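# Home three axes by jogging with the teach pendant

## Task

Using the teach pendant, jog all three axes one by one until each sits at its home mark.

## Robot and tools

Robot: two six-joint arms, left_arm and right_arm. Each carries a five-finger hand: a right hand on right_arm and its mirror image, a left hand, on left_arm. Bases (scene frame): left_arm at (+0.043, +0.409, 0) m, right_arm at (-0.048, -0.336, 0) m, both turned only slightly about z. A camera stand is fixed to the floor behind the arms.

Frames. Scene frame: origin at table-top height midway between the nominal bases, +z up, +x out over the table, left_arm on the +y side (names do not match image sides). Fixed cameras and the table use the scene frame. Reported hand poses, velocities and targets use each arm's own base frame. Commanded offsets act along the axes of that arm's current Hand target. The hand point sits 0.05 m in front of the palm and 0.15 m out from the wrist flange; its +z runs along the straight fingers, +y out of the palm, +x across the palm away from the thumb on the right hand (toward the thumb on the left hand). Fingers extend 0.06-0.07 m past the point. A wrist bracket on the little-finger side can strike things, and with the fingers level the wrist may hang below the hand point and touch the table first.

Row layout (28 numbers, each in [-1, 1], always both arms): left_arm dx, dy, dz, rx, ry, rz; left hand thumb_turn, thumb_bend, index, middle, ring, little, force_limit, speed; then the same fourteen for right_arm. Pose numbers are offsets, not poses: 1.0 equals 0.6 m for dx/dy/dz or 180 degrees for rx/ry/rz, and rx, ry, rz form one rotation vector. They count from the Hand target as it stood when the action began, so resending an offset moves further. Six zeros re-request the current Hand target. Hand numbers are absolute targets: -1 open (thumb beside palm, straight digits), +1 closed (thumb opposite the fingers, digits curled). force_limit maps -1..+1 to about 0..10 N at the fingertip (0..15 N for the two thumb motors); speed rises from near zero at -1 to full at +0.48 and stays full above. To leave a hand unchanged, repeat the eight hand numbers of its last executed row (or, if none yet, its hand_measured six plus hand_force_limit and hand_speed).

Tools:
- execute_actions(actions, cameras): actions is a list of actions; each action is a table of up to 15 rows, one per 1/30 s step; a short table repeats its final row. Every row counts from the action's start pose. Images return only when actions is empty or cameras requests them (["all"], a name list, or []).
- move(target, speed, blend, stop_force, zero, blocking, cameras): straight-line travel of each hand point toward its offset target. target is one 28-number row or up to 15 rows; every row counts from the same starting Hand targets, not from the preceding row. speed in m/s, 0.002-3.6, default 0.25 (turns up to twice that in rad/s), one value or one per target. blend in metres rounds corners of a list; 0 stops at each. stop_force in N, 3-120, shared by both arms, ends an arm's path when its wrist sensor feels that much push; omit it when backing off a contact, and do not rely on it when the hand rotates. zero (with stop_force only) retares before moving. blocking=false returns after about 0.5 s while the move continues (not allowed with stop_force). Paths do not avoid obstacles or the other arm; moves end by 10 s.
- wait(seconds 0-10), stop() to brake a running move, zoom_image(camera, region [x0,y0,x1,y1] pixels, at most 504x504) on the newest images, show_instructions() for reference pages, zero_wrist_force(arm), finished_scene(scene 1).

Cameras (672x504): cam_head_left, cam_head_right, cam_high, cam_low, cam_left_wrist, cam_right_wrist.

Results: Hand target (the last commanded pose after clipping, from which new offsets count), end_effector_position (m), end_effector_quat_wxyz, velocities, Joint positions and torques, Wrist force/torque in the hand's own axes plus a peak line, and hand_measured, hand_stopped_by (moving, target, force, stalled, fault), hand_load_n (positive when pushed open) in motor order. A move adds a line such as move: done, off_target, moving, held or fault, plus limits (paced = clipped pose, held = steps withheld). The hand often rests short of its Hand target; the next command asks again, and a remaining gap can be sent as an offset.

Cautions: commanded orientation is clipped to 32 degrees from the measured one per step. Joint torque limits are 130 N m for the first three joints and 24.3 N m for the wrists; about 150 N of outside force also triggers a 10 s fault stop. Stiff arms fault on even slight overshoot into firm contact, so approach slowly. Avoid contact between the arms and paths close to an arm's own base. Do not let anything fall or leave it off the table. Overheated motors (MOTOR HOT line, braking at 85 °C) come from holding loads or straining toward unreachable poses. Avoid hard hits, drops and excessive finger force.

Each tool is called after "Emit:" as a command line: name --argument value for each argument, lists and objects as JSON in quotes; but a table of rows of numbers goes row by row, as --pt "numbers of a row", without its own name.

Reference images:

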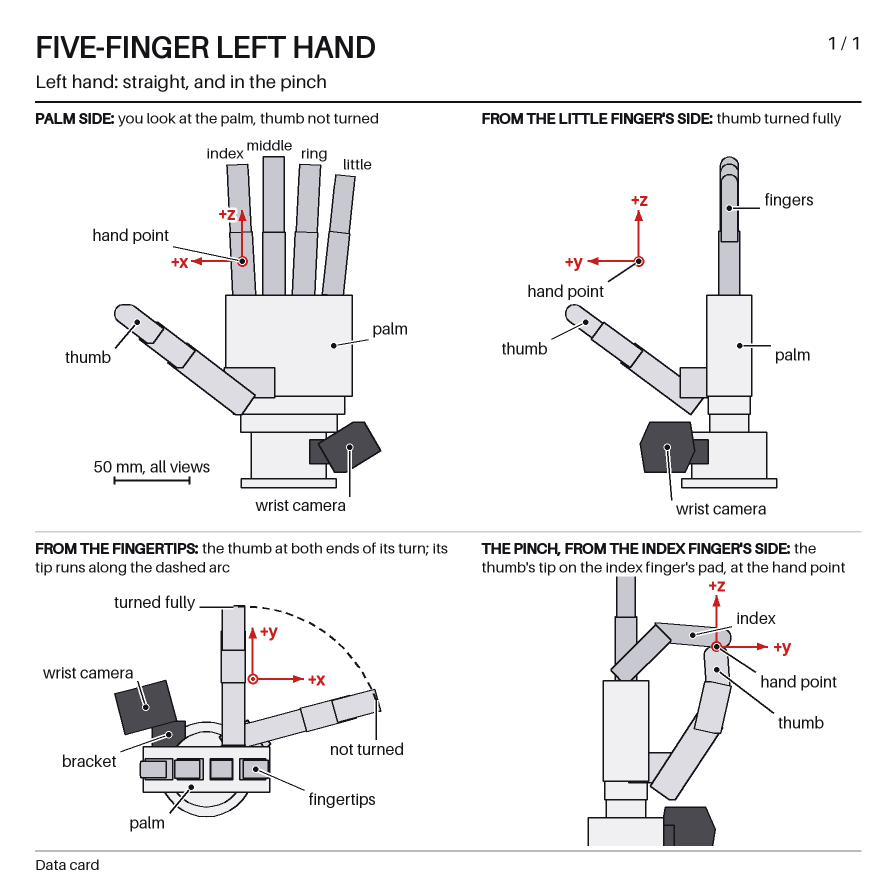

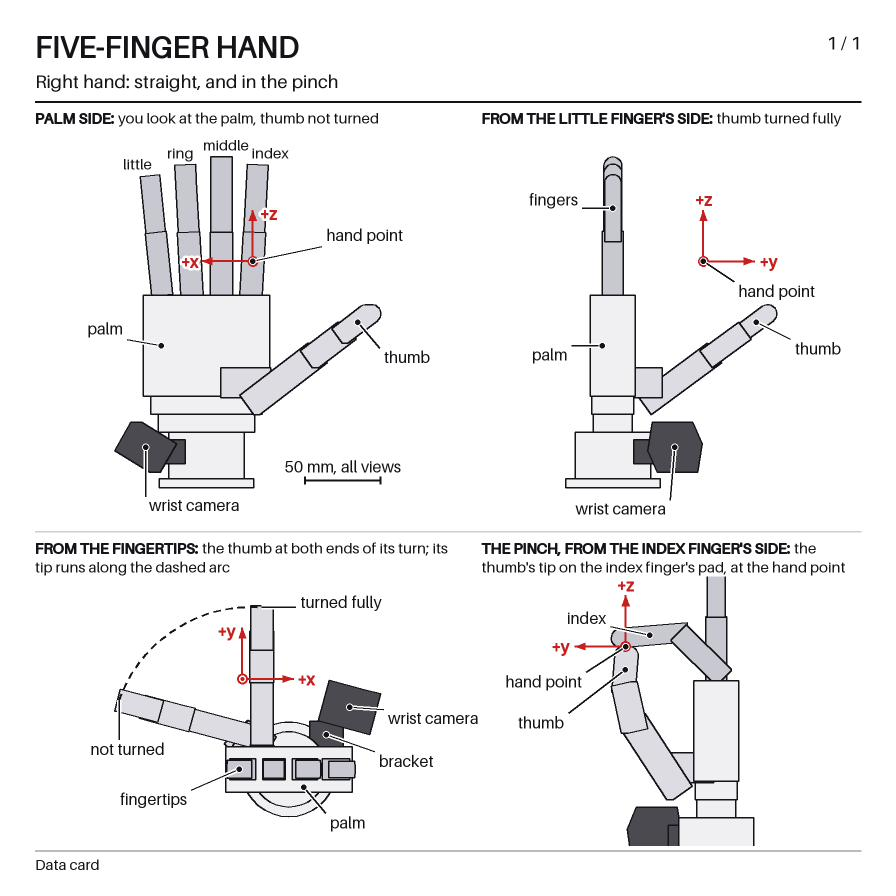

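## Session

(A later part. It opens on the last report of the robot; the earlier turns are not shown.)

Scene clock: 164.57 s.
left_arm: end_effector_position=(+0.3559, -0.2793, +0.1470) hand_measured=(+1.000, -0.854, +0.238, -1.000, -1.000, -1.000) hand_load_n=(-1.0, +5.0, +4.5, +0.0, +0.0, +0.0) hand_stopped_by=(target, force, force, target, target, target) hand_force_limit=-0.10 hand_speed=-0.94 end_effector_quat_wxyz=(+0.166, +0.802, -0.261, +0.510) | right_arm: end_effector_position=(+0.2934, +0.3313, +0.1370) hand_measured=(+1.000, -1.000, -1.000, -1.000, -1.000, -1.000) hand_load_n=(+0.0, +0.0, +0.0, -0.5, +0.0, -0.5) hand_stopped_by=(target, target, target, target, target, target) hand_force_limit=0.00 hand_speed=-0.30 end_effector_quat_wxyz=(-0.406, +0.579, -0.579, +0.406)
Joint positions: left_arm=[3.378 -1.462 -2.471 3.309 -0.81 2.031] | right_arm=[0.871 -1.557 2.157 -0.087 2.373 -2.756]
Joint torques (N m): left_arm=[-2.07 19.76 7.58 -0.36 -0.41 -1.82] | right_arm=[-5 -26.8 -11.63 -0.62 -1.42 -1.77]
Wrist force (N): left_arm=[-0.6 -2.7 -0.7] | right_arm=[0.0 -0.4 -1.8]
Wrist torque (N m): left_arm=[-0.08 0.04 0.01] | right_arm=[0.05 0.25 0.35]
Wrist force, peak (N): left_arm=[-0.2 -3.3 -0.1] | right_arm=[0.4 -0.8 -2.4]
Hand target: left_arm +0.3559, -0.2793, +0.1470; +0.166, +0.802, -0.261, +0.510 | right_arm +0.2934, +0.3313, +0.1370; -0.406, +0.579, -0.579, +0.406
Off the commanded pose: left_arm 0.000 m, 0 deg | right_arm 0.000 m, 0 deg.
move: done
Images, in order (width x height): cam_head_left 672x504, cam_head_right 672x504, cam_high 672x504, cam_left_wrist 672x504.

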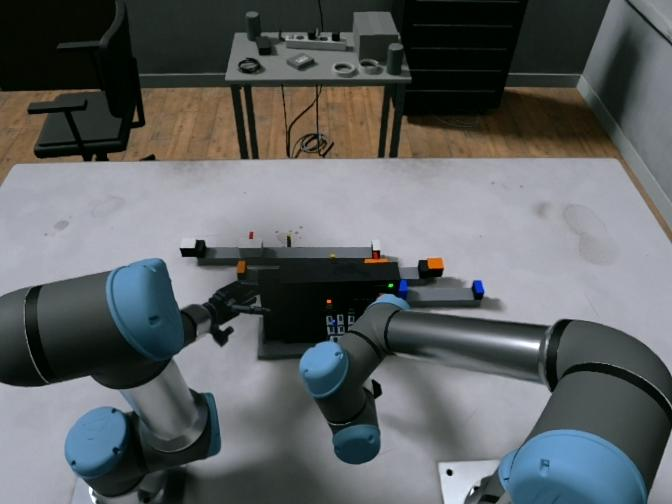

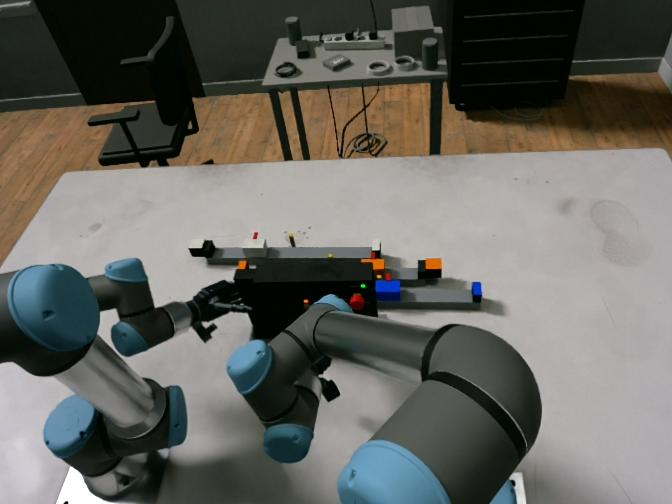

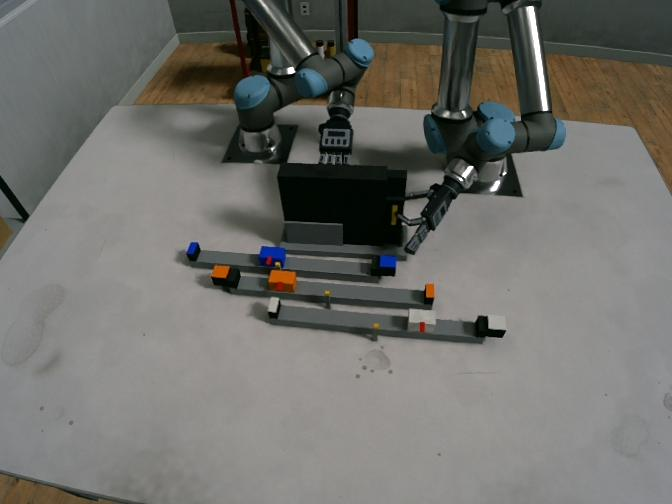

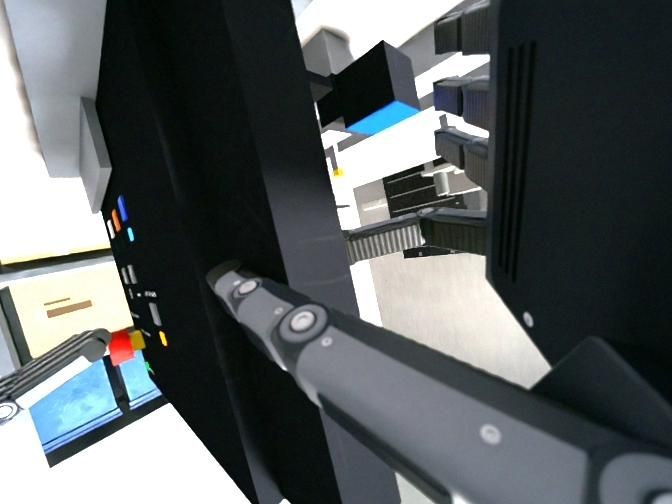

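Emit:
move --pt "0 0 0 0 0 0 1 0.1 0.55 -1 -1 -1 -0.1 -0.94 0.156 0.0505 0.0183 0 0 0 1 -1 -1 -1 -1 -1 0 -0.3" --speed 0.1 --cameras '["cam_right_wrist","cam_head_left","cam_left_wrist"]'

Emit:
zoom_image --camera "cam_right_wrist" --region '[210, 30, 460, 250]'

Scene clock: 167.43 s.
left_arm: end_effector_position=(+0.3559, -0.2793, +0.1470) hand_measured=(+1.000, -0.854, +0.238, -1.000, -1.000, -1.000) hand_load_n=(-1.5, +5.0, +4.5, +0.0, +0.5, +0.0) hand_stopped_by=(target, force, force, target, target, target) hand_force_limit=-0.10 hand_speed=-0.94 end_effector_quat_wxyz=(+0.166, +0.802, -0.261, +0.510) | right_arm: end_effector_position=(+0.2934, +0.2377, +0.1048) hand_measured=(+1.000, -1.000, -1.000, -1.000, -1.000, -1.000) hand_load_n=(+0.0, +0.0, +0.0, +0.0, +0.0, +0.0) hand_stopped_by=(target, target, target, target, target, target) hand_force_limit=0.00 hand_speed=-0.30 end_effector_quat_wxyz=(-0.406, +0.579, -0.579, +0.406)
Joint positions: left_arm=[3.378 -1.462 -2.471 3.309 -0.81 2.031] | right_arm=[0.561 -1.797 2.45 -0.247 2.095 -2.93]
Joint torques (N m): left_arm=[-2.05 19.15 8.58 -1.85 1.78 -1.76] | right_arm=[-4.54 -5.49 -13.63 -0.01 -0.25 0.54]
Wrist force (N): left_arm=[-0.4 -2.8 -0.6] | right_arm=[-0.1 -0.6 -2.0]
Wrist torque (N m): left_arm=[-0.11 0.03 0.03] | right_arm=[0.02 0.28 0.19]
Wrist force, peak (N): left_arm=[-0.7 -3.1 -0.5] | right_arm=[-1.1 -1.0 -2.2]
Hand target: left_arm +0.3559, -0.2793, +0.1470; +0.166, +0.802, -0.261, +0.510 | right_arm +0.2934, +0.2377, +0.1048; -0.406, +0.579, -0.579, +0.406
Off the commanded pose: left_arm 0.000 m, 0 deg | right_arm 0.000 m, 0 deg.
move: done
Images, in order (width x height): cam_head_left 672x504, cam_left_wrist 672x504, cam_right_wrist 672x504.

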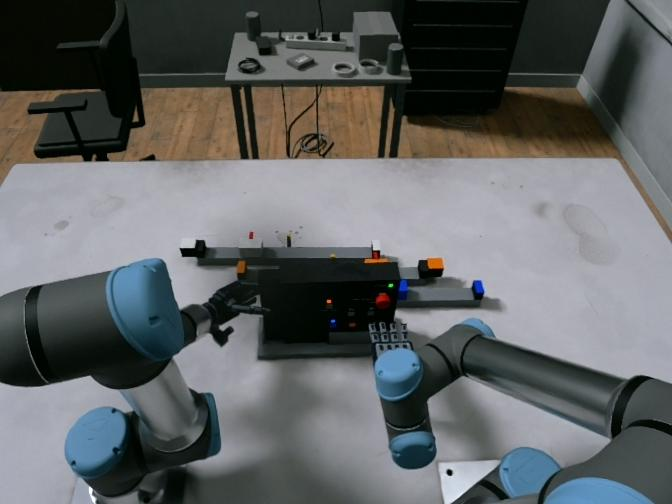

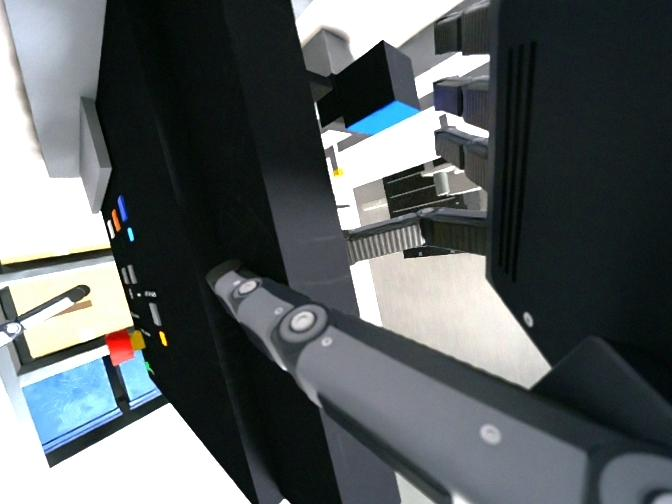

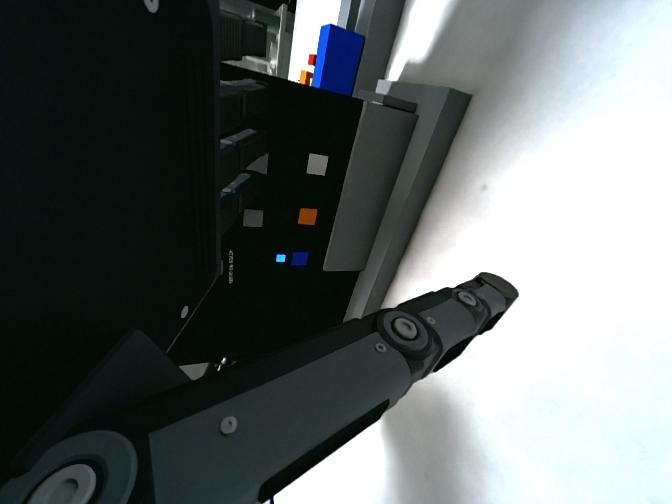

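Scaled by 2.016.

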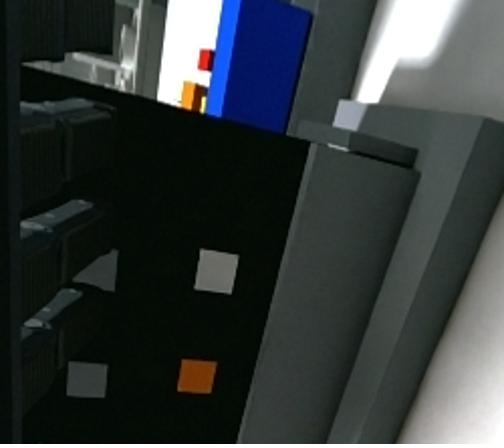

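Emit:
move --pt "0 0 0 0 0 0 1 0.1 0.55 -1 -1 -1 -0.1 -0.94 0 -0.0137 0.0376 0 0 0 1 -1 -1 -0.2 -0.2 -0.2 0 -0.3" --speed 0.05

Emit:
move --pt "0 0 0 0 0 0 1 0.1 0.55 -1 -1 -1 -0.1 -0.94 0 -0.0114 0.0313 0 0 0 1 -1 -1 -0.2 -0.2 -0.2 0 -0.3" --speed 0.01 --stop_force 3

Emit:
move --pt "0 0 0 0 0 0 1 0.1 0.55 -1 -1 -1 -0.1 -0.94 0 0.0057 -0.0157 0 0 0 1 -1 -1 -0.2 -0.2 -0.2 0 -0.3" --speed 0.05 --cameras '["cam_right_wrist","cam_head_left","cam_high"]'

Emit:
zoom_image --camera "cam_high" --region '[220, 230, 360, 320]'

Scene clock: 169.53 s.
left_arm: end_effector_position=(+0.3559, -0.2793, +0.1470) hand_measured=(+1.000, -0.854, +0.238, -1.000, -1.000, -1.000) hand_load_n=(-1.5, +5.0, +4.5, +0.0, +0.0, +0.5) hand_stopped_by=(target, force, force, target, target, target) hand_force_limit=-0.10 hand_speed=-0.94 end_effector_quat_wxyz=(+0.166, +0.802, -0.261, +0.510) | right_arm: end_effector_position=(+0.3175, +0.2377, +0.1048) hand_measured=(+1.000, -1.000, -1.000, -0.200, -0.200, -0.200) hand_load_n=(+0.0, +0.0, +0.0, +0.0, +0.0, +0.0) hand_stopped_by=(target, target, target, target, target, target) hand_force_limit=0.00 hand_speed=-0.30 end_effector_quat_wxyz=(-0.406, +0.579, -0.579, +0.406) end_effector_velocity=(-0.002, -0.001, +0.000) end_effector_angular_velocity=(+0.001, +0.001, -0.002)
Joint positions: left_arm=[3.378 -1.462 -2.471 3.309 -0.81 2.031] | right_arm=[0.495 -1.768 2.427 -0.268 2.033 -2.959]
Joint velocities: left_arm=[within noise] | right_arm=[0.003 -0.003 0.002 0.002 0.005 0.003]
Joint torques (N m): left_arm=[-2.01 19.83 9.2 -1.91 1.9 -1.72] | right_arm=[6.3 -19.03 -8.09 0.94 2.14 2.05]
Wrist force (N): left_arm=[-0.4 -2.8 -0.6] | right_arm=[-0.5 -0.8 -1.8]
Wrist torque (N m): left_arm=[-0.13 0.03 0.03] | right_arm=[-0.01 0.35 0.26]
Wrist force, peak (N): left_arm=[-0.6 -3.0 -0.5] | right_arm=[-0.4 -0.6 -2.2]
Hand target: left_arm +0.3559, -0.2793, +0.1470; +0.166, +0.802, -0.261, +0.510 | right_arm +0.3174, +0.2377, +0.1048; -0.406, +0.579, -0.579, +0.406
Off the commanded pose: left_arm 0.000 m, 0 deg | right_arm 0.000 m, 0 deg.
move: done

Scene clock: 171.13 s.
left_arm: end_effector_position=(+0.3559, -0.2793, +0.1470) hand_measured=(+1.000, -0.854, +0.238, -1.000, -1.000, -1.000) hand_load_n=(-1.0, +5.0, +4.0, +0.0, +0.0, +0.0) hand_stopped_by=(target, force, force, target, target, target) hand_force_limit=-0.10 hand_speed=-0.94 end_effector_quat_wxyz=(+0.166, +0.802, -0.261, +0.510) | right_arm: end_effector_position=(+0.3239, +0.2377, +0.1048) hand_measured=(+1.000, -1.000, -1.000, -0.200, -0.200, -0.200) hand_load_n=(+0.0, +0.0, -0.5, +0.0, +0.0, +0.0) hand_stopped_by=(target, target, target, target, target, target) hand_force_limit=0.00 hand_speed=-0.30 end_effector_quat_wxyz=(-0.406, +0.579, -0.579, +0.406)
Joint positions: left_arm=[3.378 -1.462 -2.471 3.309 -0.81 2.031] | right_arm=[0.479 -1.759 2.42 -0.273 2.019 -2.966]
Joint torques (N m): left_arm=[-1.96 19.32 9.75 -1.77 1.78 -1.74] | right_arm=[7.02 -18.53 -9.36 0.63 1.89 1.93]
Wrist force (N): left_arm=[-0.4 -2.6 -0.4] | right_arm=[1.1 -0.4 -6.1]
Wrist torque (N m): left_arm=[-0.08 0.05 0.02] | right_arm=[0.22 0.37 0.35]
Wrist force, peak (N): left_arm=[-0.3 -3.3 -0.2] | right_arm=[1.2 -0.2 -16.6]
Hand target: left_arm +0.3559, -0.2793, +0.1470; +0.166, +0.802, -0.261, +0.510 | right_arm +0.3239, +0.2377, +0.1048; -0.406, +0.579, -0.579, +0.406 (not the last commanded pose)
Off the commanded pose: left_arm 0.000 m, 0 deg | right_arm 0.013 m, 0 deg.
move: contact (right_arm)

Scene clock: 171.87 s.
left_arm: end_effector_position=(+0.3559, -0.2793, +0.1470) hand_measured=(+1.000, -0.854, +0.238, -1.000, -1.000, -1.000) hand_load_n=(-1.0, +5.0, +4.5, +0.0, +0.0, +0.0) hand_stopped_by=(target, force, force, target, target, target) hand_force_limit=-0.10 hand_speed=-0.94 end_effector_quat_wxyz=(+0.166, +0.802, -0.261, +0.510) | right_arm: end_effector_position=(+0.3138, +0.2376, +0.1048) hand_measured=(+1.000, -1.000, -1.000, -0.200, -0.200, -0.200) hand_load_n=(+0.0, +0.0, +0.0, +0.0, +0.0, +0.0) hand_stopped_by=(target, target, target, target, target, target) hand_force_limit=0.00 hand_speed=-0.30 end_effector_quat_wxyz=(-0.406, +0.579, -0.579, +0.406)
Joint positions: left_arm=[3.378 -1.462 -2.471 3.309 -0.81 2.031] | right_arm=[0.504 -1.773 2.431 -0.265 2.042 -2.955]
Joint torques (N m): left_arm=[-2.03 18.56 9.36 -1.81 1.78 -1.69] | right_arm=[-4.2 2.74 -22.99 -0.97 -2.13 -0.76]
Wrist force (N): left_arm=[-0.3 -2.6 -0.3] | right_arm=[-0.1 -0.8 -1.8]
Wrist torque (N m): left_arm=[-0.09 0.04 0.02] | right_arm=[0.00 0.29 0.19]
Wrist force, peak (N): left_arm=[-0.7 -2.8 -0.3] | right_arm=[0.9 -0.5 -5.7]
Hand target: left_arm +0.3559, -0.2793, +0.1470; +0.166, +0.802, -0.261, +0.510 | right_arm +0.3139, +0.2377, +0.1048; -0.406, +0.579, -0.579, +0.406
Off the commanded pose: left_arm 0.000 m, 0 deg | right_arm 0.000 m, 0 deg.
move: done
Images, in order (width x height): cam_head_left 672x504, cam_high 672x504, cam_right_wrist 672x504.

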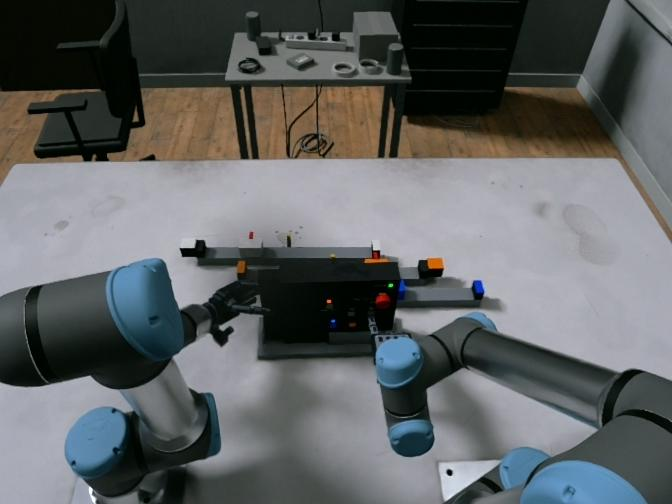

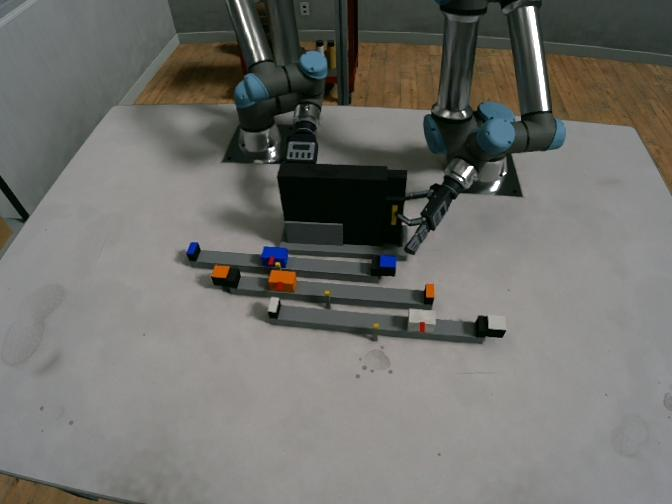

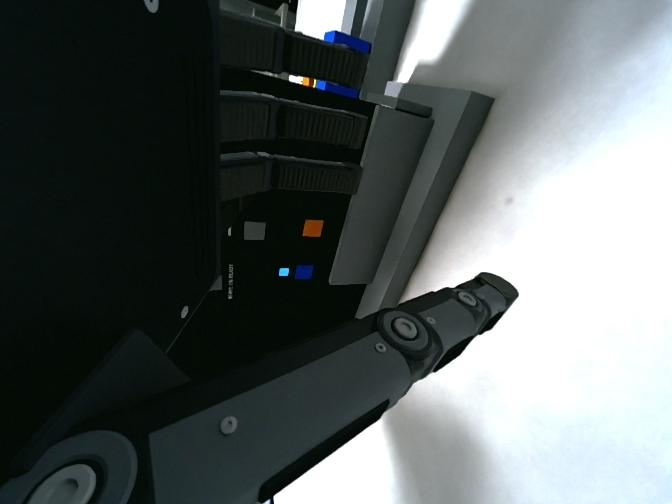

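Scaled by 3.600.

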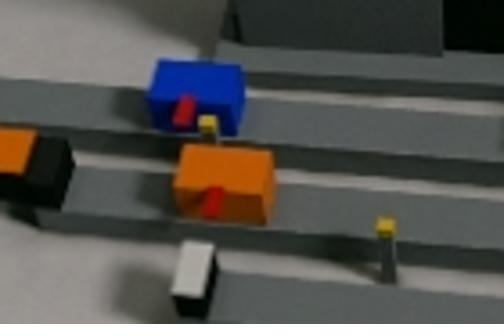

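Emit:
move --pt "0 0 0 0 0 0 1 0.1 0.55 -1 -1 -1 -0.1 -0.94 0 -0.00576 0.01582 0 0 0 1 -1 -1 -0.2 -0.2 -0.2 0 -0.3" --speed 0.03

Emit:
move --pt "0 0 0 0 0 0 1 0.1 0.55 -1 -1 -1 -0.1 -0.94 0 0.00576 -0.01582 0 0 0 1 -1 -1 -0.2 -0.2 -0.2 0 -0.3" --speed 0.05 --cameras '["cam_head_right","cam_head_left","cam_high"]'

Emit:
zoom_image --camera "cam_high" --region '[220, 230, 360, 320]'

Emit:
zoom_image --camera "cam_head_right" --region '[340, 240, 440, 310]'

Scene clock: 175.97 s.
left_arm: end_effector_position=(+0.3559, -0.2793, +0.1470) hand_measured=(+1.000, -0.854, +0.238, -1.000, -1.000, -1.000) hand_load_n=(-1.0, +5.0, +4.5, +0.0, +0.0, +0.0) hand_stopped_by=(target, force, force, target, target, target) hand_force_limit=-0.10 hand_speed=-0.94 end_effector_quat_wxyz=(+0.166, +0.802, -0.261, +0.510) | right_arm: end_effector_position=(+0.3241, +0.2377, +0.1048) hand_measured=(+1.000, -1.000, -1.000, -0.200, -0.200, -0.200) hand_load_n=(+0.0, +0.0, +0.0, +0.0, +0.0, +0.0) hand_stopped_by=(target, target, target, target, target, target) hand_force_limit=0.00 hand_speed=-0.30 end_effector_quat_wxyz=(-0.406, +0.579, -0.579, +0.406)
Joint positions: left_arm=[3.378 -1.462 -2.471 3.309 -0.81 2.031] | right_arm=[0.478 -1.758 2.42 -0.273 2.018 -2.966]
Joint torques (N m): left_arm=[-1.68 18.24 10.32 -1.79 1.6 -1.7] | right_arm=[5.14 -17.55 -12.34 -1.15 2.11 0.7]
Wrist force (N): left_arm=[-0.4 -2.6 -0.5] | right_arm=[1.9 -0.4 -11.2]
Wrist torque (N m): left_arm=[-0.07 0.05 0.01] | right_arm=[0.56 0.40 0.47]
Wrist force, peak (N): left_arm=[-0.4 -3.0 -0.4] | right_arm=[0.7 -0.2 -12.8]
Hand target: left_arm +0.3559, -0.2793, +0.1470; +0.166, +0.802, -0.261, +0.510 | right_arm +0.3240, +0.2377, +0.1048; -0.406, +0.579, -0.579, +0.406
Off the commanded pose: left_arm 0.000 m, 0 deg | right_arm 0.000 m, 0 deg.
move: done

Scene clock: 176.70 s.
left_arm: end_effector_position=(+0.3559, -0.2793, +0.1470) hand_measured=(+1.000, -0.854, +0.238, -1.000, -1.000, -1.000) hand_load_n=(-1.0, +5.0, +4.5, +0.0, +0.0, +0.0) hand_stopped_by=(target, force, force, target, target, target) hand_force_limit=-0.10 hand_speed=-0.94 end_effector_quat_wxyz=(+0.166, +0.802, -0.261, +0.510) | right_arm: end_effector_position=(+0.3138, +0.2376, +0.1048) hand_measured=(+1.000, -1.000, -1.000, -0.200, -0.200, -0.200) hand_load_n=(+0.0, +0.0, +0.0, +0.0, +0.0, +0.0) hand_stopped_by=(target, target, target, target, target, target) hand_force_limit=0.00 hand_speed=-0.30 end_effector_quat_wxyz=(-0.406, +0.579, -0.579, +0.406)
Joint positions: left_arm=[3.378 -1.462 -2.471 3.309 -0.81 2.031] | right_arm=[0.504 -1.773 2.431 -0.265 2.042 -2.955]
Joint torques (N m): left_arm=[-1.9 18.88 11.54 -1.88 1.8 -1.65] | right_arm=[-4.66 1.2 -23.3 -0.81 -1.93 -0.9]
Wrist force (N): left_arm=[-0.4 -2.8 -0.4] | right_arm=[-0.3 -0.7 -2.1]
Wrist torque (N m): left_arm=[-0.11 0.05 0.02] | right_arm=[0.02 0.32 0.19]
Wrist force, peak (N): left_arm=[-0.6 -2.9 -0.3] | right_arm=[1.5 -0.6 -10.6]
Hand target: left_arm +0.3559, -0.2793, +0.1470; +0.166, +0.802, -0.261, +0.510 | right_arm +0.3139, +0.2377, +0.1048; -0.406, +0.579, -0.579, +0.406
Off the commanded pose: left_arm 0.000 m, 0 deg | right_arm 0.000 m, 0 deg.
move: done
Images, in order (width x height): cam_head_left 672x504, cam_head_right 672x504, cam_high 672x504.

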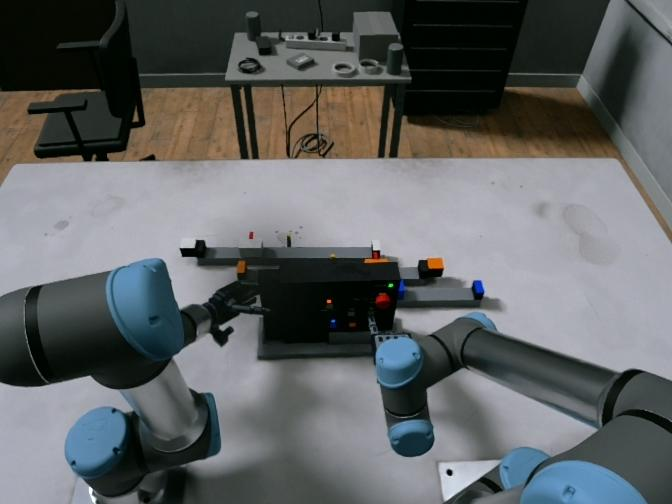

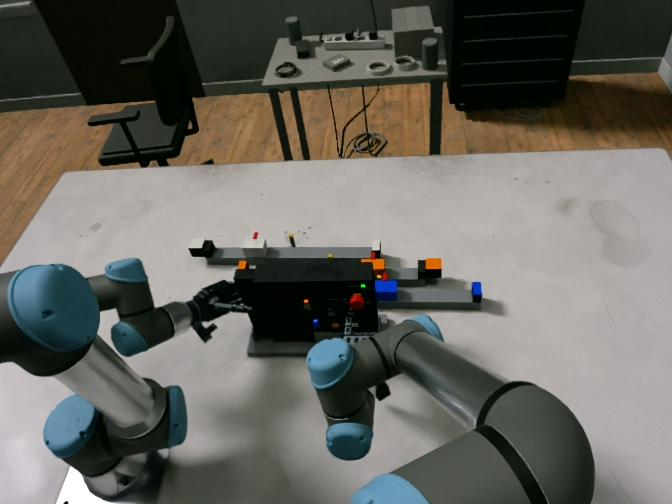

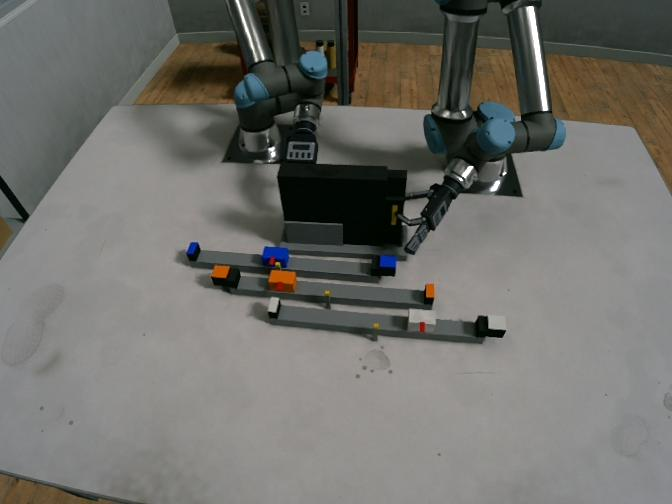

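Scaled by 3.600.

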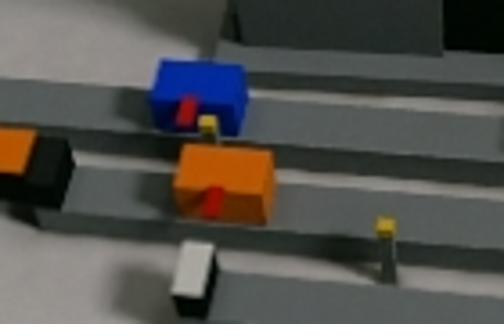

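Scaled by 5.040.

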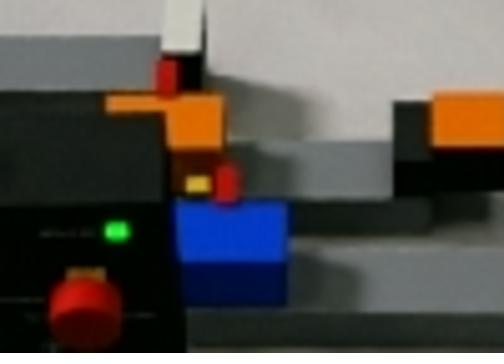

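Emit:
move --pt "0 0 0 0 0 0 1 0.1 0.55 -1 -1 -1 -0.1 -0.94 0 -0.00604 0.0166 0 0 0 1 -1 -1 -0.2 -0.2 -0.2 0 -0.3" --speed 0.03 --cameras '["cam_high"]'

Emit:
wait --seconds 0.3 --cameras '["cam_high"]'

Emit:
move --pt "0 0 0 0 0 0 1 0.1 0.55 -1 -1 -1 -0.1 -0.94 0 0.00604 -0.0166 0 0 0 1 -1 -1 -0.2 -0.2 -0.2 0 -0.3" --speed 0.05 --cameras '["cam_head_right","cam_high"]'

Emit:
zoom_image --camera "cam_high" --region '[220, 230, 360, 320]'

Emit:
zoom_image --camera "cam_head_right" --region '[340, 240, 440, 310]'

Scene clock: 178.53 s.
left_arm: end_effector_position=(+0.3559, -0.2793, +0.1470) hand_measured=(+1.000, -0.854, +0.238, -1.000, -1.000, -1.000) hand_load_n=(-0.5, +3.5, +5.5, +0.5, +0.0, +0.0) hand_stopped_by=(target, force, force, target, target, target) hand_force_limit=-0.10 hand_speed=-0.94 end_effector_quat_wxyz=(+0.166, +0.802, -0.261, +0.510) | right_arm: end_effector_position=(+0.3246, +0.2377, +0.1048) hand_measured=(+1.000, -1.000, -1.000, -0.200, -0.200, -0.200) hand_load_n=(+0.0, +0.0, +0.0, +0.0, +0.0, +0.0) hand_stopped_by=(target, target, target, target, target, target) hand_force_limit=0.00 hand_speed=-0.30 end_effector_quat_wxyz=(-0.406, +0.579, -0.579, +0.406) end_effector_velocity=(-0.001, +0.000, +0.000) end_effector_angular_velocity=(-0.001, -0.002, -0.001)
Joint positions: left_arm=[3.378 -1.462 -2.471 3.309 -0.81 2.031] | right_arm=[0.477 -1.758 2.419 -0.273 2.017 -2.967]
Joint velocities: left_arm=[within noise] | right_arm=[0.003 -0.001 0 0 0.005 0]
Joint torques (N m): left_arm=[-1.52 18.88 11.69 -1.72 1.69 -1.63] | right_arm=[2.2 -15.01 -17.27 -3.38 1.92 0.42]
Wrist force (N): left_arm=[0.5 -5.2 1.0] | right_arm=[2.3 -1.0 -29.4]
Wrist torque (N m): left_arm=[-0.12 0.06 0.00] | right_arm=[1.74 0.49 0.50]
Wrist force, peak (N): left_arm=[0.5 -5.3 1.2] | right_arm=[1.4 -1.1 -31.9]
Hand target: left_arm +0.3559, -0.2793, +0.1470; +0.166, +0.802, -0.261, +0.510 | right_arm +0.3245, +0.2377, +0.1048; -0.406, +0.579, -0.579, +0.406
Off the commanded pose: left_arm 0.000 m, 0 deg | right_arm 0.000 m, 0 deg.
move: done
Images, in order (width x height): cam_high 672x504.

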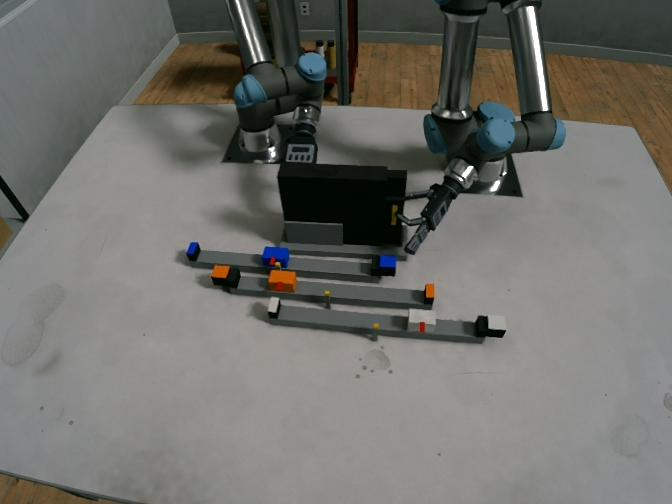

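Scene clock: 178.83 s.
left_arm: end_effector_position=(+0.3559, -0.2793, +0.1470) hand_measured=(+1.000, -0.854, +0.238, -1.000, -1.000, -1.000) hand_load_n=(-1.0, +4.0, +5.0, +0.0, +0.0, +0.0) hand_stopped_by=(target, force, force, target, target, target) hand_force_limit=-0.10 hand_speed=-0.94 end_effector_quat_wxyz=(+0.166, +0.802, -0.261, +0.510) | right_arm: end_effector_position=(+0.3245, +0.2377, +0.1048) hand_measured=(+1.000, -1.000, -1.000, -0.200, -0.200, -0.200) hand_load_n=(+0.0, +0.0, -0.5, +0.0, +0.0, +0.0) hand_stopped_by=(target, target, target, target, target, target) hand_force_limit=0.00 hand_speed=-0.30 end_effector_quat_wxyz=(-0.406, +0.579, -0.579, +0.406)
Joint positions: left_arm=[3.378 -1.462 -2.471 3.309 -0.81 2.031] | right_arm=[0.477 -1.758 2.419 -0.273 2.017 -2.967]
Joint torques (N m): left_arm=[-2.1 18.48 11.07 -1.79 1.72 -1.71] | right_arm=[3.33 -17.26 -14.41 -3.5 2.49 1.98]
Wrist force (N): left_arm=[0.4 -5.4 1.2] | right_arm=[1.1 0.1 -25.6]
Wrist torque (N m): left_arm=[-0.15 0.06 0.01] | right_arm=[1.42 0.36 0.40]
Wrist force, peak (N): left_arm=[0.4 -5.4 1.2] | right_arm=[1.9 -1.1 -28.1]
Hand target: left_arm +0.3559, -0.2793, +0.1470; +0.166, +0.802, -0.261, +0.510 | right_arm +0.3245, +0.2377, +0.1048; -0.406, +0.579, -0.579, +0.406
Off the commanded pose: left_arm 0.000 m, 0 deg | right_arm 0.000 m, 0 deg.
wait: 0.30 s; at rest by 0.17 s
Images, in order (width x height): cam_high 672x504.

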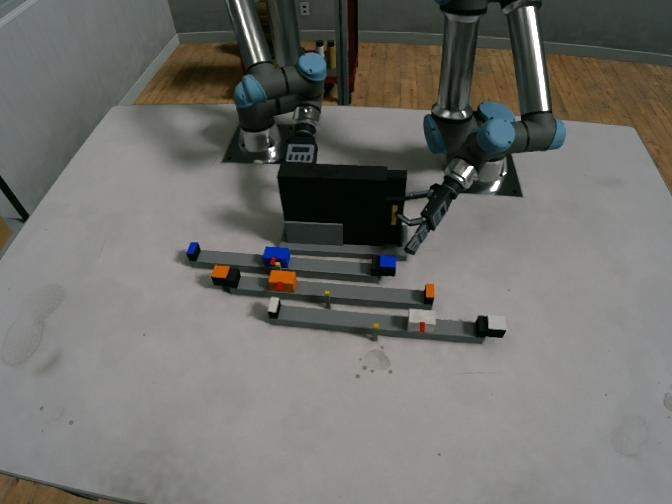

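Scene clock: 179.57 s.
left_arm: end_effector_position=(+0.3559, -0.2793, +0.1470) hand_measured=(+1.000, -0.854, +0.238, -1.000, -1.000, -1.000) hand_load_n=(-1.0, +4.5, +4.5, +0.0, +0.0, +0.0) hand_stopped_by=(target, force, force, target, target, target) hand_force_limit=-0.10 hand_speed=-0.94 end_effector_quat_wxyz=(+0.166, +0.802, -0.261, +0.510) | right_arm: end_effector_position=(+0.3138, +0.2376, +0.1048) hand_measured=(+1.000, -1.000, -1.000, -0.200, -0.200, -0.200) hand_load_n=(+0.5, +0.0, +0.0, +0.0, +0.0, +0.0) hand_stopped_by=(target, target, target, target, target, target) hand_force_limit=0.00 hand_speed=-0.30 end_effector_quat_wxyz=(-0.406, +0.579, -0.579, +0.406)
Joint positions: left_arm=[3.378 -1.462 -2.471 3.309 -0.81 2.031] | right_arm=[0.504 -1.773 2.431 -0.265 2.042 -2.955]
Joint torques (N m): left_arm=[-1.35 18.35 11.82 -1.71 1.78 -1.62] | right_arm=[-4.18 3.34 -23.67 -0.91 -1.97 -0.81]
Wrist force (N): left_arm=[-0.3 -3.4 0.2] | right_arm=[-0.3 -0.5 -1.9]
Wrist torque (N m): left_arm=[-0.12 0.05 0.02] | right_arm=[0.03 0.32 0.19]
Wrist force, peak (N): left_arm=[0.4 -5.2 1.3] | right_arm=[1.0 0.0 -25.6]
Hand target: left_arm +0.3559, -0.2793, +0.1470; +0.166, +0.802, -0.261, +0.510 | right_arm +0.3139, +0.2377, +0.1048; -0.406, +0.579, -0.579, +0.406
Off the commanded pose: left_arm 0.000 m, 0 deg | right_arm 0.000 m, 0 deg.
move: done
Images, in order (width x height): cam_head_right 672x504, cam_high 672x504.

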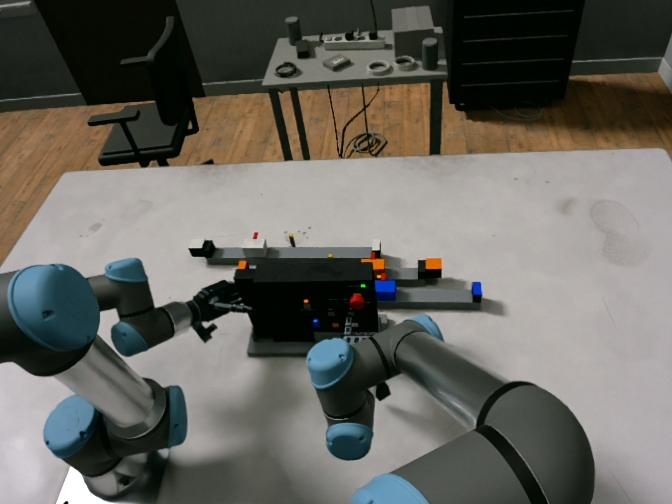

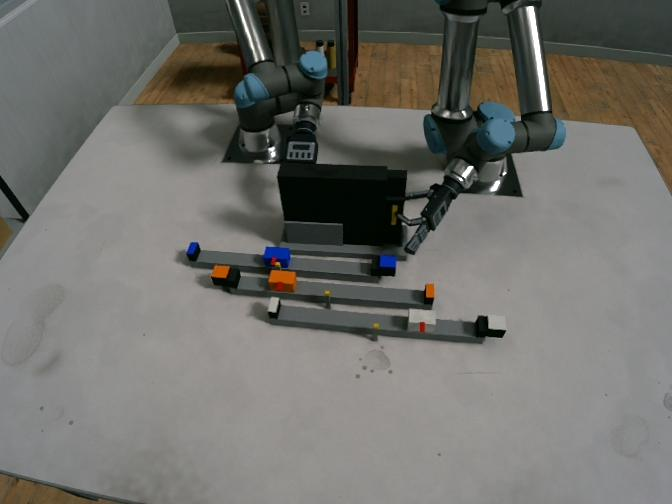

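Scaled by 3.600.

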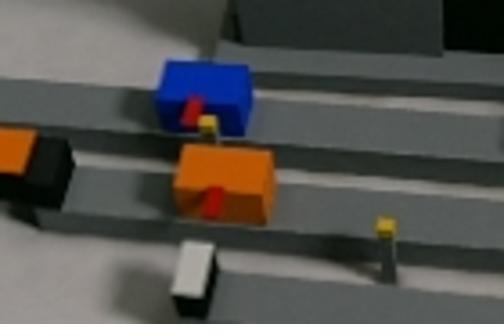

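Scaled by 5.040.

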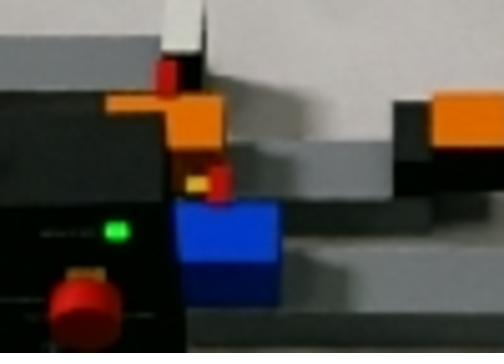

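Emit:
move --pt "0 0 0 0 0 0 1 0.1 0.55 -1 -1 -1 -0.1 -0.94 0 -0.00564 0.01551 0 0 0 1 -1 -1 -0.2 -0.2 -0.2 0 -0.3" --speed 0.03

Emit:
wait --seconds 0.8

Emit:
move --pt "0 0 0 0 0 0 1 0.1 0.55 -1 -1 -1 -0.1 -0.94 0 0.00564 -0.01551 0 0 0 1 -1 -1 -0.2 -0.2 -0.2 0 -0.3" --speed 0.05 --cameras '["cam_head_right","cam_high"]'

Emit:
zoom_image --camera "cam_high" --region '[220, 230, 360, 320]'

Emit:
zoom_image --camera "cam_head_right" --region '[340, 240, 440, 310]'

Scene clock: 181.87 s.
left_arm: end_effector_position=(+0.3559, -0.2793, +0.1470) hand_measured=(+1.000, -0.854, +0.238, -1.000, -1.000, -1.000) hand_load_n=(-1.0, +4.5, +4.5, +0.0, +0.0, +0.0) hand_stopped_by=(target, force, force, target, target, target) hand_force_limit=-0.10 hand_speed=-0.94 end_effector_quat_wxyz=(+0.166, +0.802, -0.261, +0.510) | right_arm: end_effector_position=(+0.3239, +0.2377, +0.1048) hand_measured=(+1.000, -1.000, -1.000, -0.200, -0.200, -0.200) hand_load_n=(+0.0, +0.0, +0.0, +0.0, +0.0, +0.0) hand_stopped_by=(target, target, target, target, target, target) hand_force_limit=0.00 hand_speed=-0.30 end_effector_quat_wxyz=(-0.406, +0.579, -0.579, +0.406) end_effector_velocity=(-0.001, +0.000, +0.000) end_effector_angular_velocity=(-0.002, -0.001, -0.002)
Joint positions: left_arm=[3.378 -1.462 -2.471 3.309 -0.81 2.031] | right_arm=[0.479 -1.759 2.42 -0.273 2.019 -2.966]
Joint velocities: left_arm=[within noise] | right_arm=[0.003 -0.001 0.001 0 0.005 0]
Joint torques (N m): left_arm=[-1.95 18.15 12.85 -1.84 1.68 -1.57] | right_arm=[6.28 -18.92 -11.76 -0.01 1.96 0.81]
Wrist force (N): left_arm=[-0.1 -3.1 -0.2] | right_arm=[1.5 -0.7 -5.7]
Wrist torque (N m): left_arm=[-0.10 0.04 0.02] | right_arm=[0.21 0.33 0.43]
Wrist force, peak (N): left_arm=[-0.4 -3.5 0.1] | right_arm=[0.4 -0.7 -6.2]
Hand target: left_arm +0.3559, -0.2793, +0.1470; +0.166, +0.802, -0.261, +0.510 | right_arm +0.3238, +0.2377, +0.1048; -0.406, +0.579, -0.579, +0.406
Off the commanded pose: left_arm 0.000 m, 0 deg | right_arm 0.000 m, 0 deg.
move: done

Scene clock: 182.67 s.
left_arm: end_effector_position=(+0.3559, -0.2793, +0.1470) hand_measured=(+1.000, -0.854, +0.238, -1.000, -1.000, -1.000) hand_load_n=(-1.0, +4.5, +4.5, +0.0, +0.0, +0.0) hand_stopped_by=(target, force, force, target, target, target) hand_force_limit=-0.10 hand_speed=-0.94 end_effector_quat_wxyz=(+0.166, +0.802, -0.261, +0.510) | right_arm: end_effector_position=(+0.3238, +0.2377, +0.1048) hand_measured=(+1.000, -1.000, -1.000, -0.200, -0.200, -0.200) hand_load_n=(+0.0, +0.0, -1.0, +0.0, +0.0, +0.0) hand_stopped_by=(target, target, target, target, target, target) hand_force_limit=0.00 hand_speed=-0.30 end_effector_quat_wxyz=(-0.406, +0.579, -0.579, +0.406)
Joint positions: left_arm=[3.378 -1.462 -2.471 3.309 -0.81 2.031] | right_arm=[0.479 -1.759 2.42 -0.273 2.019 -2.966]
Joint torques (N m): left_arm=[-1.59 18.79 12.48 -1.81 1.73 -1.58] | right_arm=[6.77 -18.4 -8.38 0.79 2.23 2.07]
Wrist force (N): left_arm=[-0.1 -3.0 0.1] | right_arm=[0.3 -0.3 -4.4]
Wrist torque (N m): left_arm=[-0.09 0.05 0.01] | right_arm=[0.13 0.28 0.35]
Wrist force, peak (N): left_arm=[-0.4 -3.4 0.2] | right_arm=[-0.1 -0.2 -4.7]
Hand target: left_arm +0.3559, -0.2793, +0.1470; +0.166, +0.802, -0.261, +0.510 | right_arm +0.3238, +0.2377, +0.1048; -0.406, +0.579, -0.579, +0.406
Off the commanded pose: left_arm 0.000 m, 0 deg | right_arm 0.000 m, 0 deg.
wait: 0.80 s; at rest by 0.17 s

Scene clock: 183.40 s.
left_arm: end_effector_position=(+0.3559, -0.2793, +0.1470) hand_measured=(+1.000, -0.854, +0.238, -1.000, -1.000, -1.000) hand_load_n=(-1.0, +5.0, +4.5, +0.0, +0.0, +0.0) hand_stopped_by=(target, force, force, target, target, target) hand_force_limit=-0.10 hand_speed=-0.94 end_effector_quat_wxyz=(+0.166, +0.802, -0.261, +0.510) | right_arm: end_effector_position=(+0.3138, +0.2376, +0.1048) hand_measured=(+1.000, -1.000, -1.000, -0.200, -0.200, -0.200) hand_load_n=(+0.0, +0.0, +0.0, +0.0, +0.0, +0.0) hand_stopped_by=(target, target, target, target, target, target) hand_force_limit=0.00 hand_speed=-0.30 end_effector_quat_wxyz=(-0.406, +0.579, -0.579, +0.406)
Joint positions: left_arm=[3.378 -1.462 -2.471 3.309 -0.81 2.031] | right_arm=[0.504 -1.773 2.431 -0.265 2.042 -2.955]
Joint torques (N m): left_arm=[-2.14 18.12 12.55 -1.85 1.56 -1.48] | right_arm=[-5.2 4.02 -23.03 -1.15 -1.98 -1.1]
Wrist force (N): left_arm=[-0.2 -3.2 -0.1] | right_arm=[-0.2 -0.6 -1.8]
Wrist torque (N m): left_arm=[-0.11 0.05 0.02] | right_arm=[0.02 0.30 0.19]
Wrist force, peak (N): left_arm=[-0.3 -3.3 -0.1] | right_arm=[0.3 -0.1 -4.3]
Hand target: left_arm +0.3559, -0.2793, +0.1470; +0.166, +0.802, -0.261, +0.510 | right_arm +0.3139, +0.2377, +0.1048; -0.406, +0.579, -0.579, +0.406
Off the commanded pose: left_arm 0.000 m, 0 deg | right_arm 0.000 m, 0 deg.
move: done
Images, in order (width x height): cam_head_right 672x504, cam_high 672x504.

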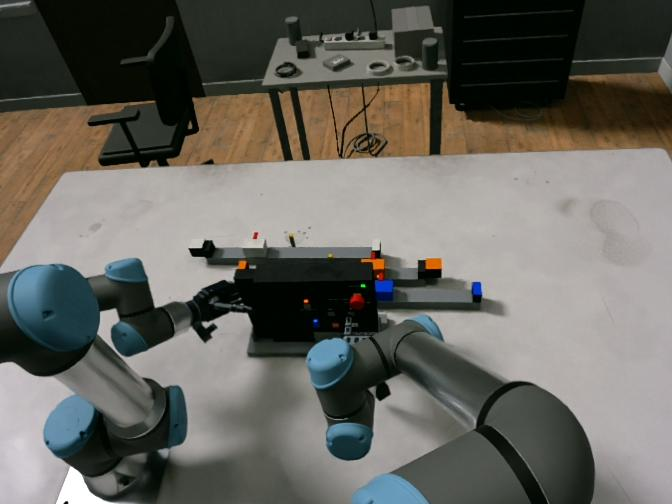

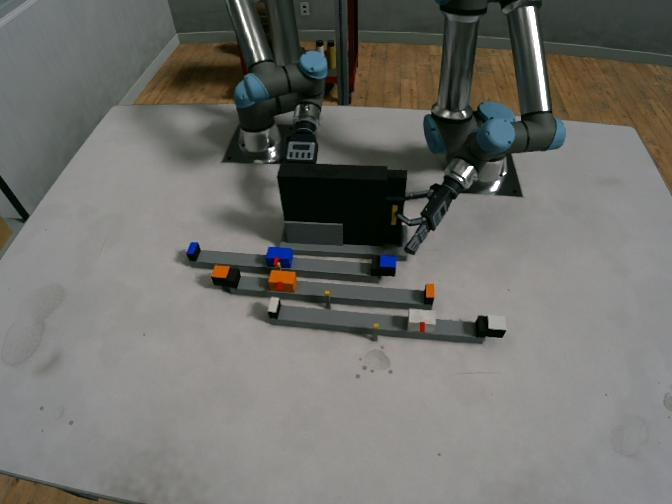

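Scaled by 3.600.

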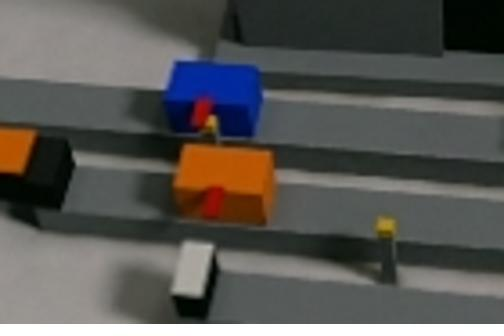

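Scaled by 5.040.

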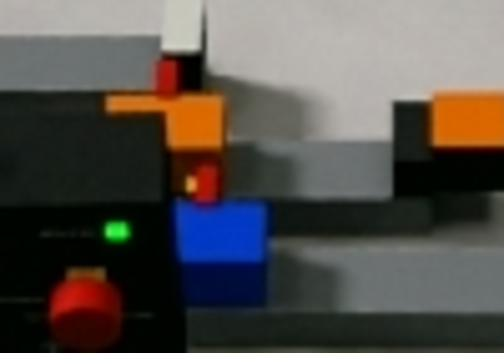

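Emit:
move --pt "0 0 0 0 0 0 1 0.1 0.55 -1 -1 -1 -0.1 -0.94 -0.065 0.0682 0.0248 0 0 0 1 -1 -1 -0.2 -0.2 -0.2 0 -0.3" --speed 0.1 --cameras '["cam_right_wrist"]'

Emit:
zoom_image --camera "cam_right_wrist" --region '[210, 30, 460, 250]'

Scene clock: 188.13 s.
left_arm: end_effector_position=(+0.3559, -0.2793, +0.1470) hand_measured=(+1.000, -0.854, +0.238, -1.000, -1.000, -1.000) hand_load_n=(-1.0, +5.0, +4.5, +0.0, +0.0, +0.0) hand_stopped_by=(target, force, force, target, target, target) hand_force_limit=-0.10 hand_speed=-0.94 end_effector_quat_wxyz=(+0.166, +0.802, -0.261, +0.510) | right_arm: end_effector_position=(+0.3140, +0.2767, +0.0614) hand_measured=(+1.000, -1.000, -1.000, -0.200, -0.200, -0.200) hand_load_n=(+0.0, +0.0, +0.0, +0.0, +0.0, +0.0) hand_stopped_by=(target, target, target, target, target, target) hand_force_limit=0.00 hand_speed=-0.30 end_effector_quat_wxyz=(-0.406, +0.579, -0.579, +0.406)
Joint positions: left_arm=[3.378 -1.462 -2.471 3.309 -0.81 2.031] | right_arm=[0.66 -1.546 2.391 -0.414 2.185 -2.882]
Joint torques (N m): left_arm=[-1.41 17.8 14.61 -1.66 1.51 -1.57] | right_arm=[6.01 -3.69 -4.81 -0.6 -0.99 -1.33]
Wrist force (N): left_arm=[-0.2 -3.1 0.0] | right_arm=[0.0 -0.9 -1.5]
Wrist torque (N m): left_arm=[-0.09 0.05 0.01] | right_arm=[-0.06 0.26 0.34]
Wrist force, peak (N): left_arm=[-0.4 -3.5 0.0] | right_arm=[0.3 -1.3 -2.0]
Hand target: left_arm +0.3559, -0.2793, +0.1470; +0.166, +0.802, -0.261, +0.510 | right_arm +0.3139, +0.2767, +0.0613; -0.406, +0.579, -0.579, +0.406
Off the commanded pose: left_arm 0.000 m, 0 deg | right_arm 0.000 m, 0 deg.
move: done
Images, in order (width x height): cam_right_wrist 672x504.

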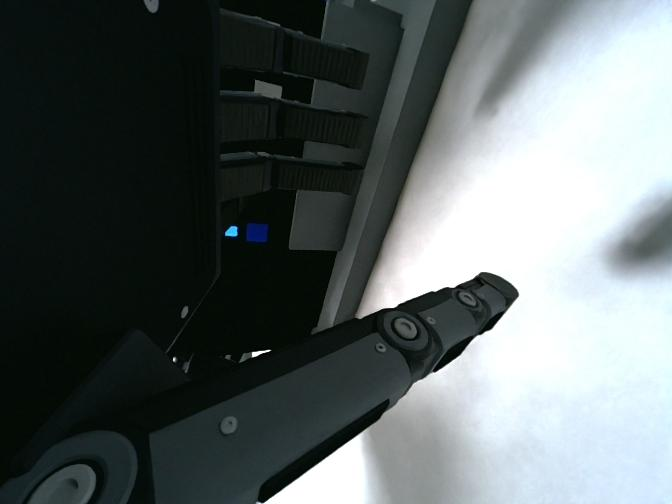

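Scaled by 2.016.

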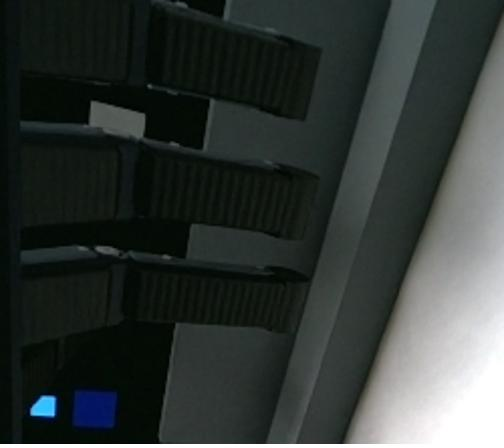

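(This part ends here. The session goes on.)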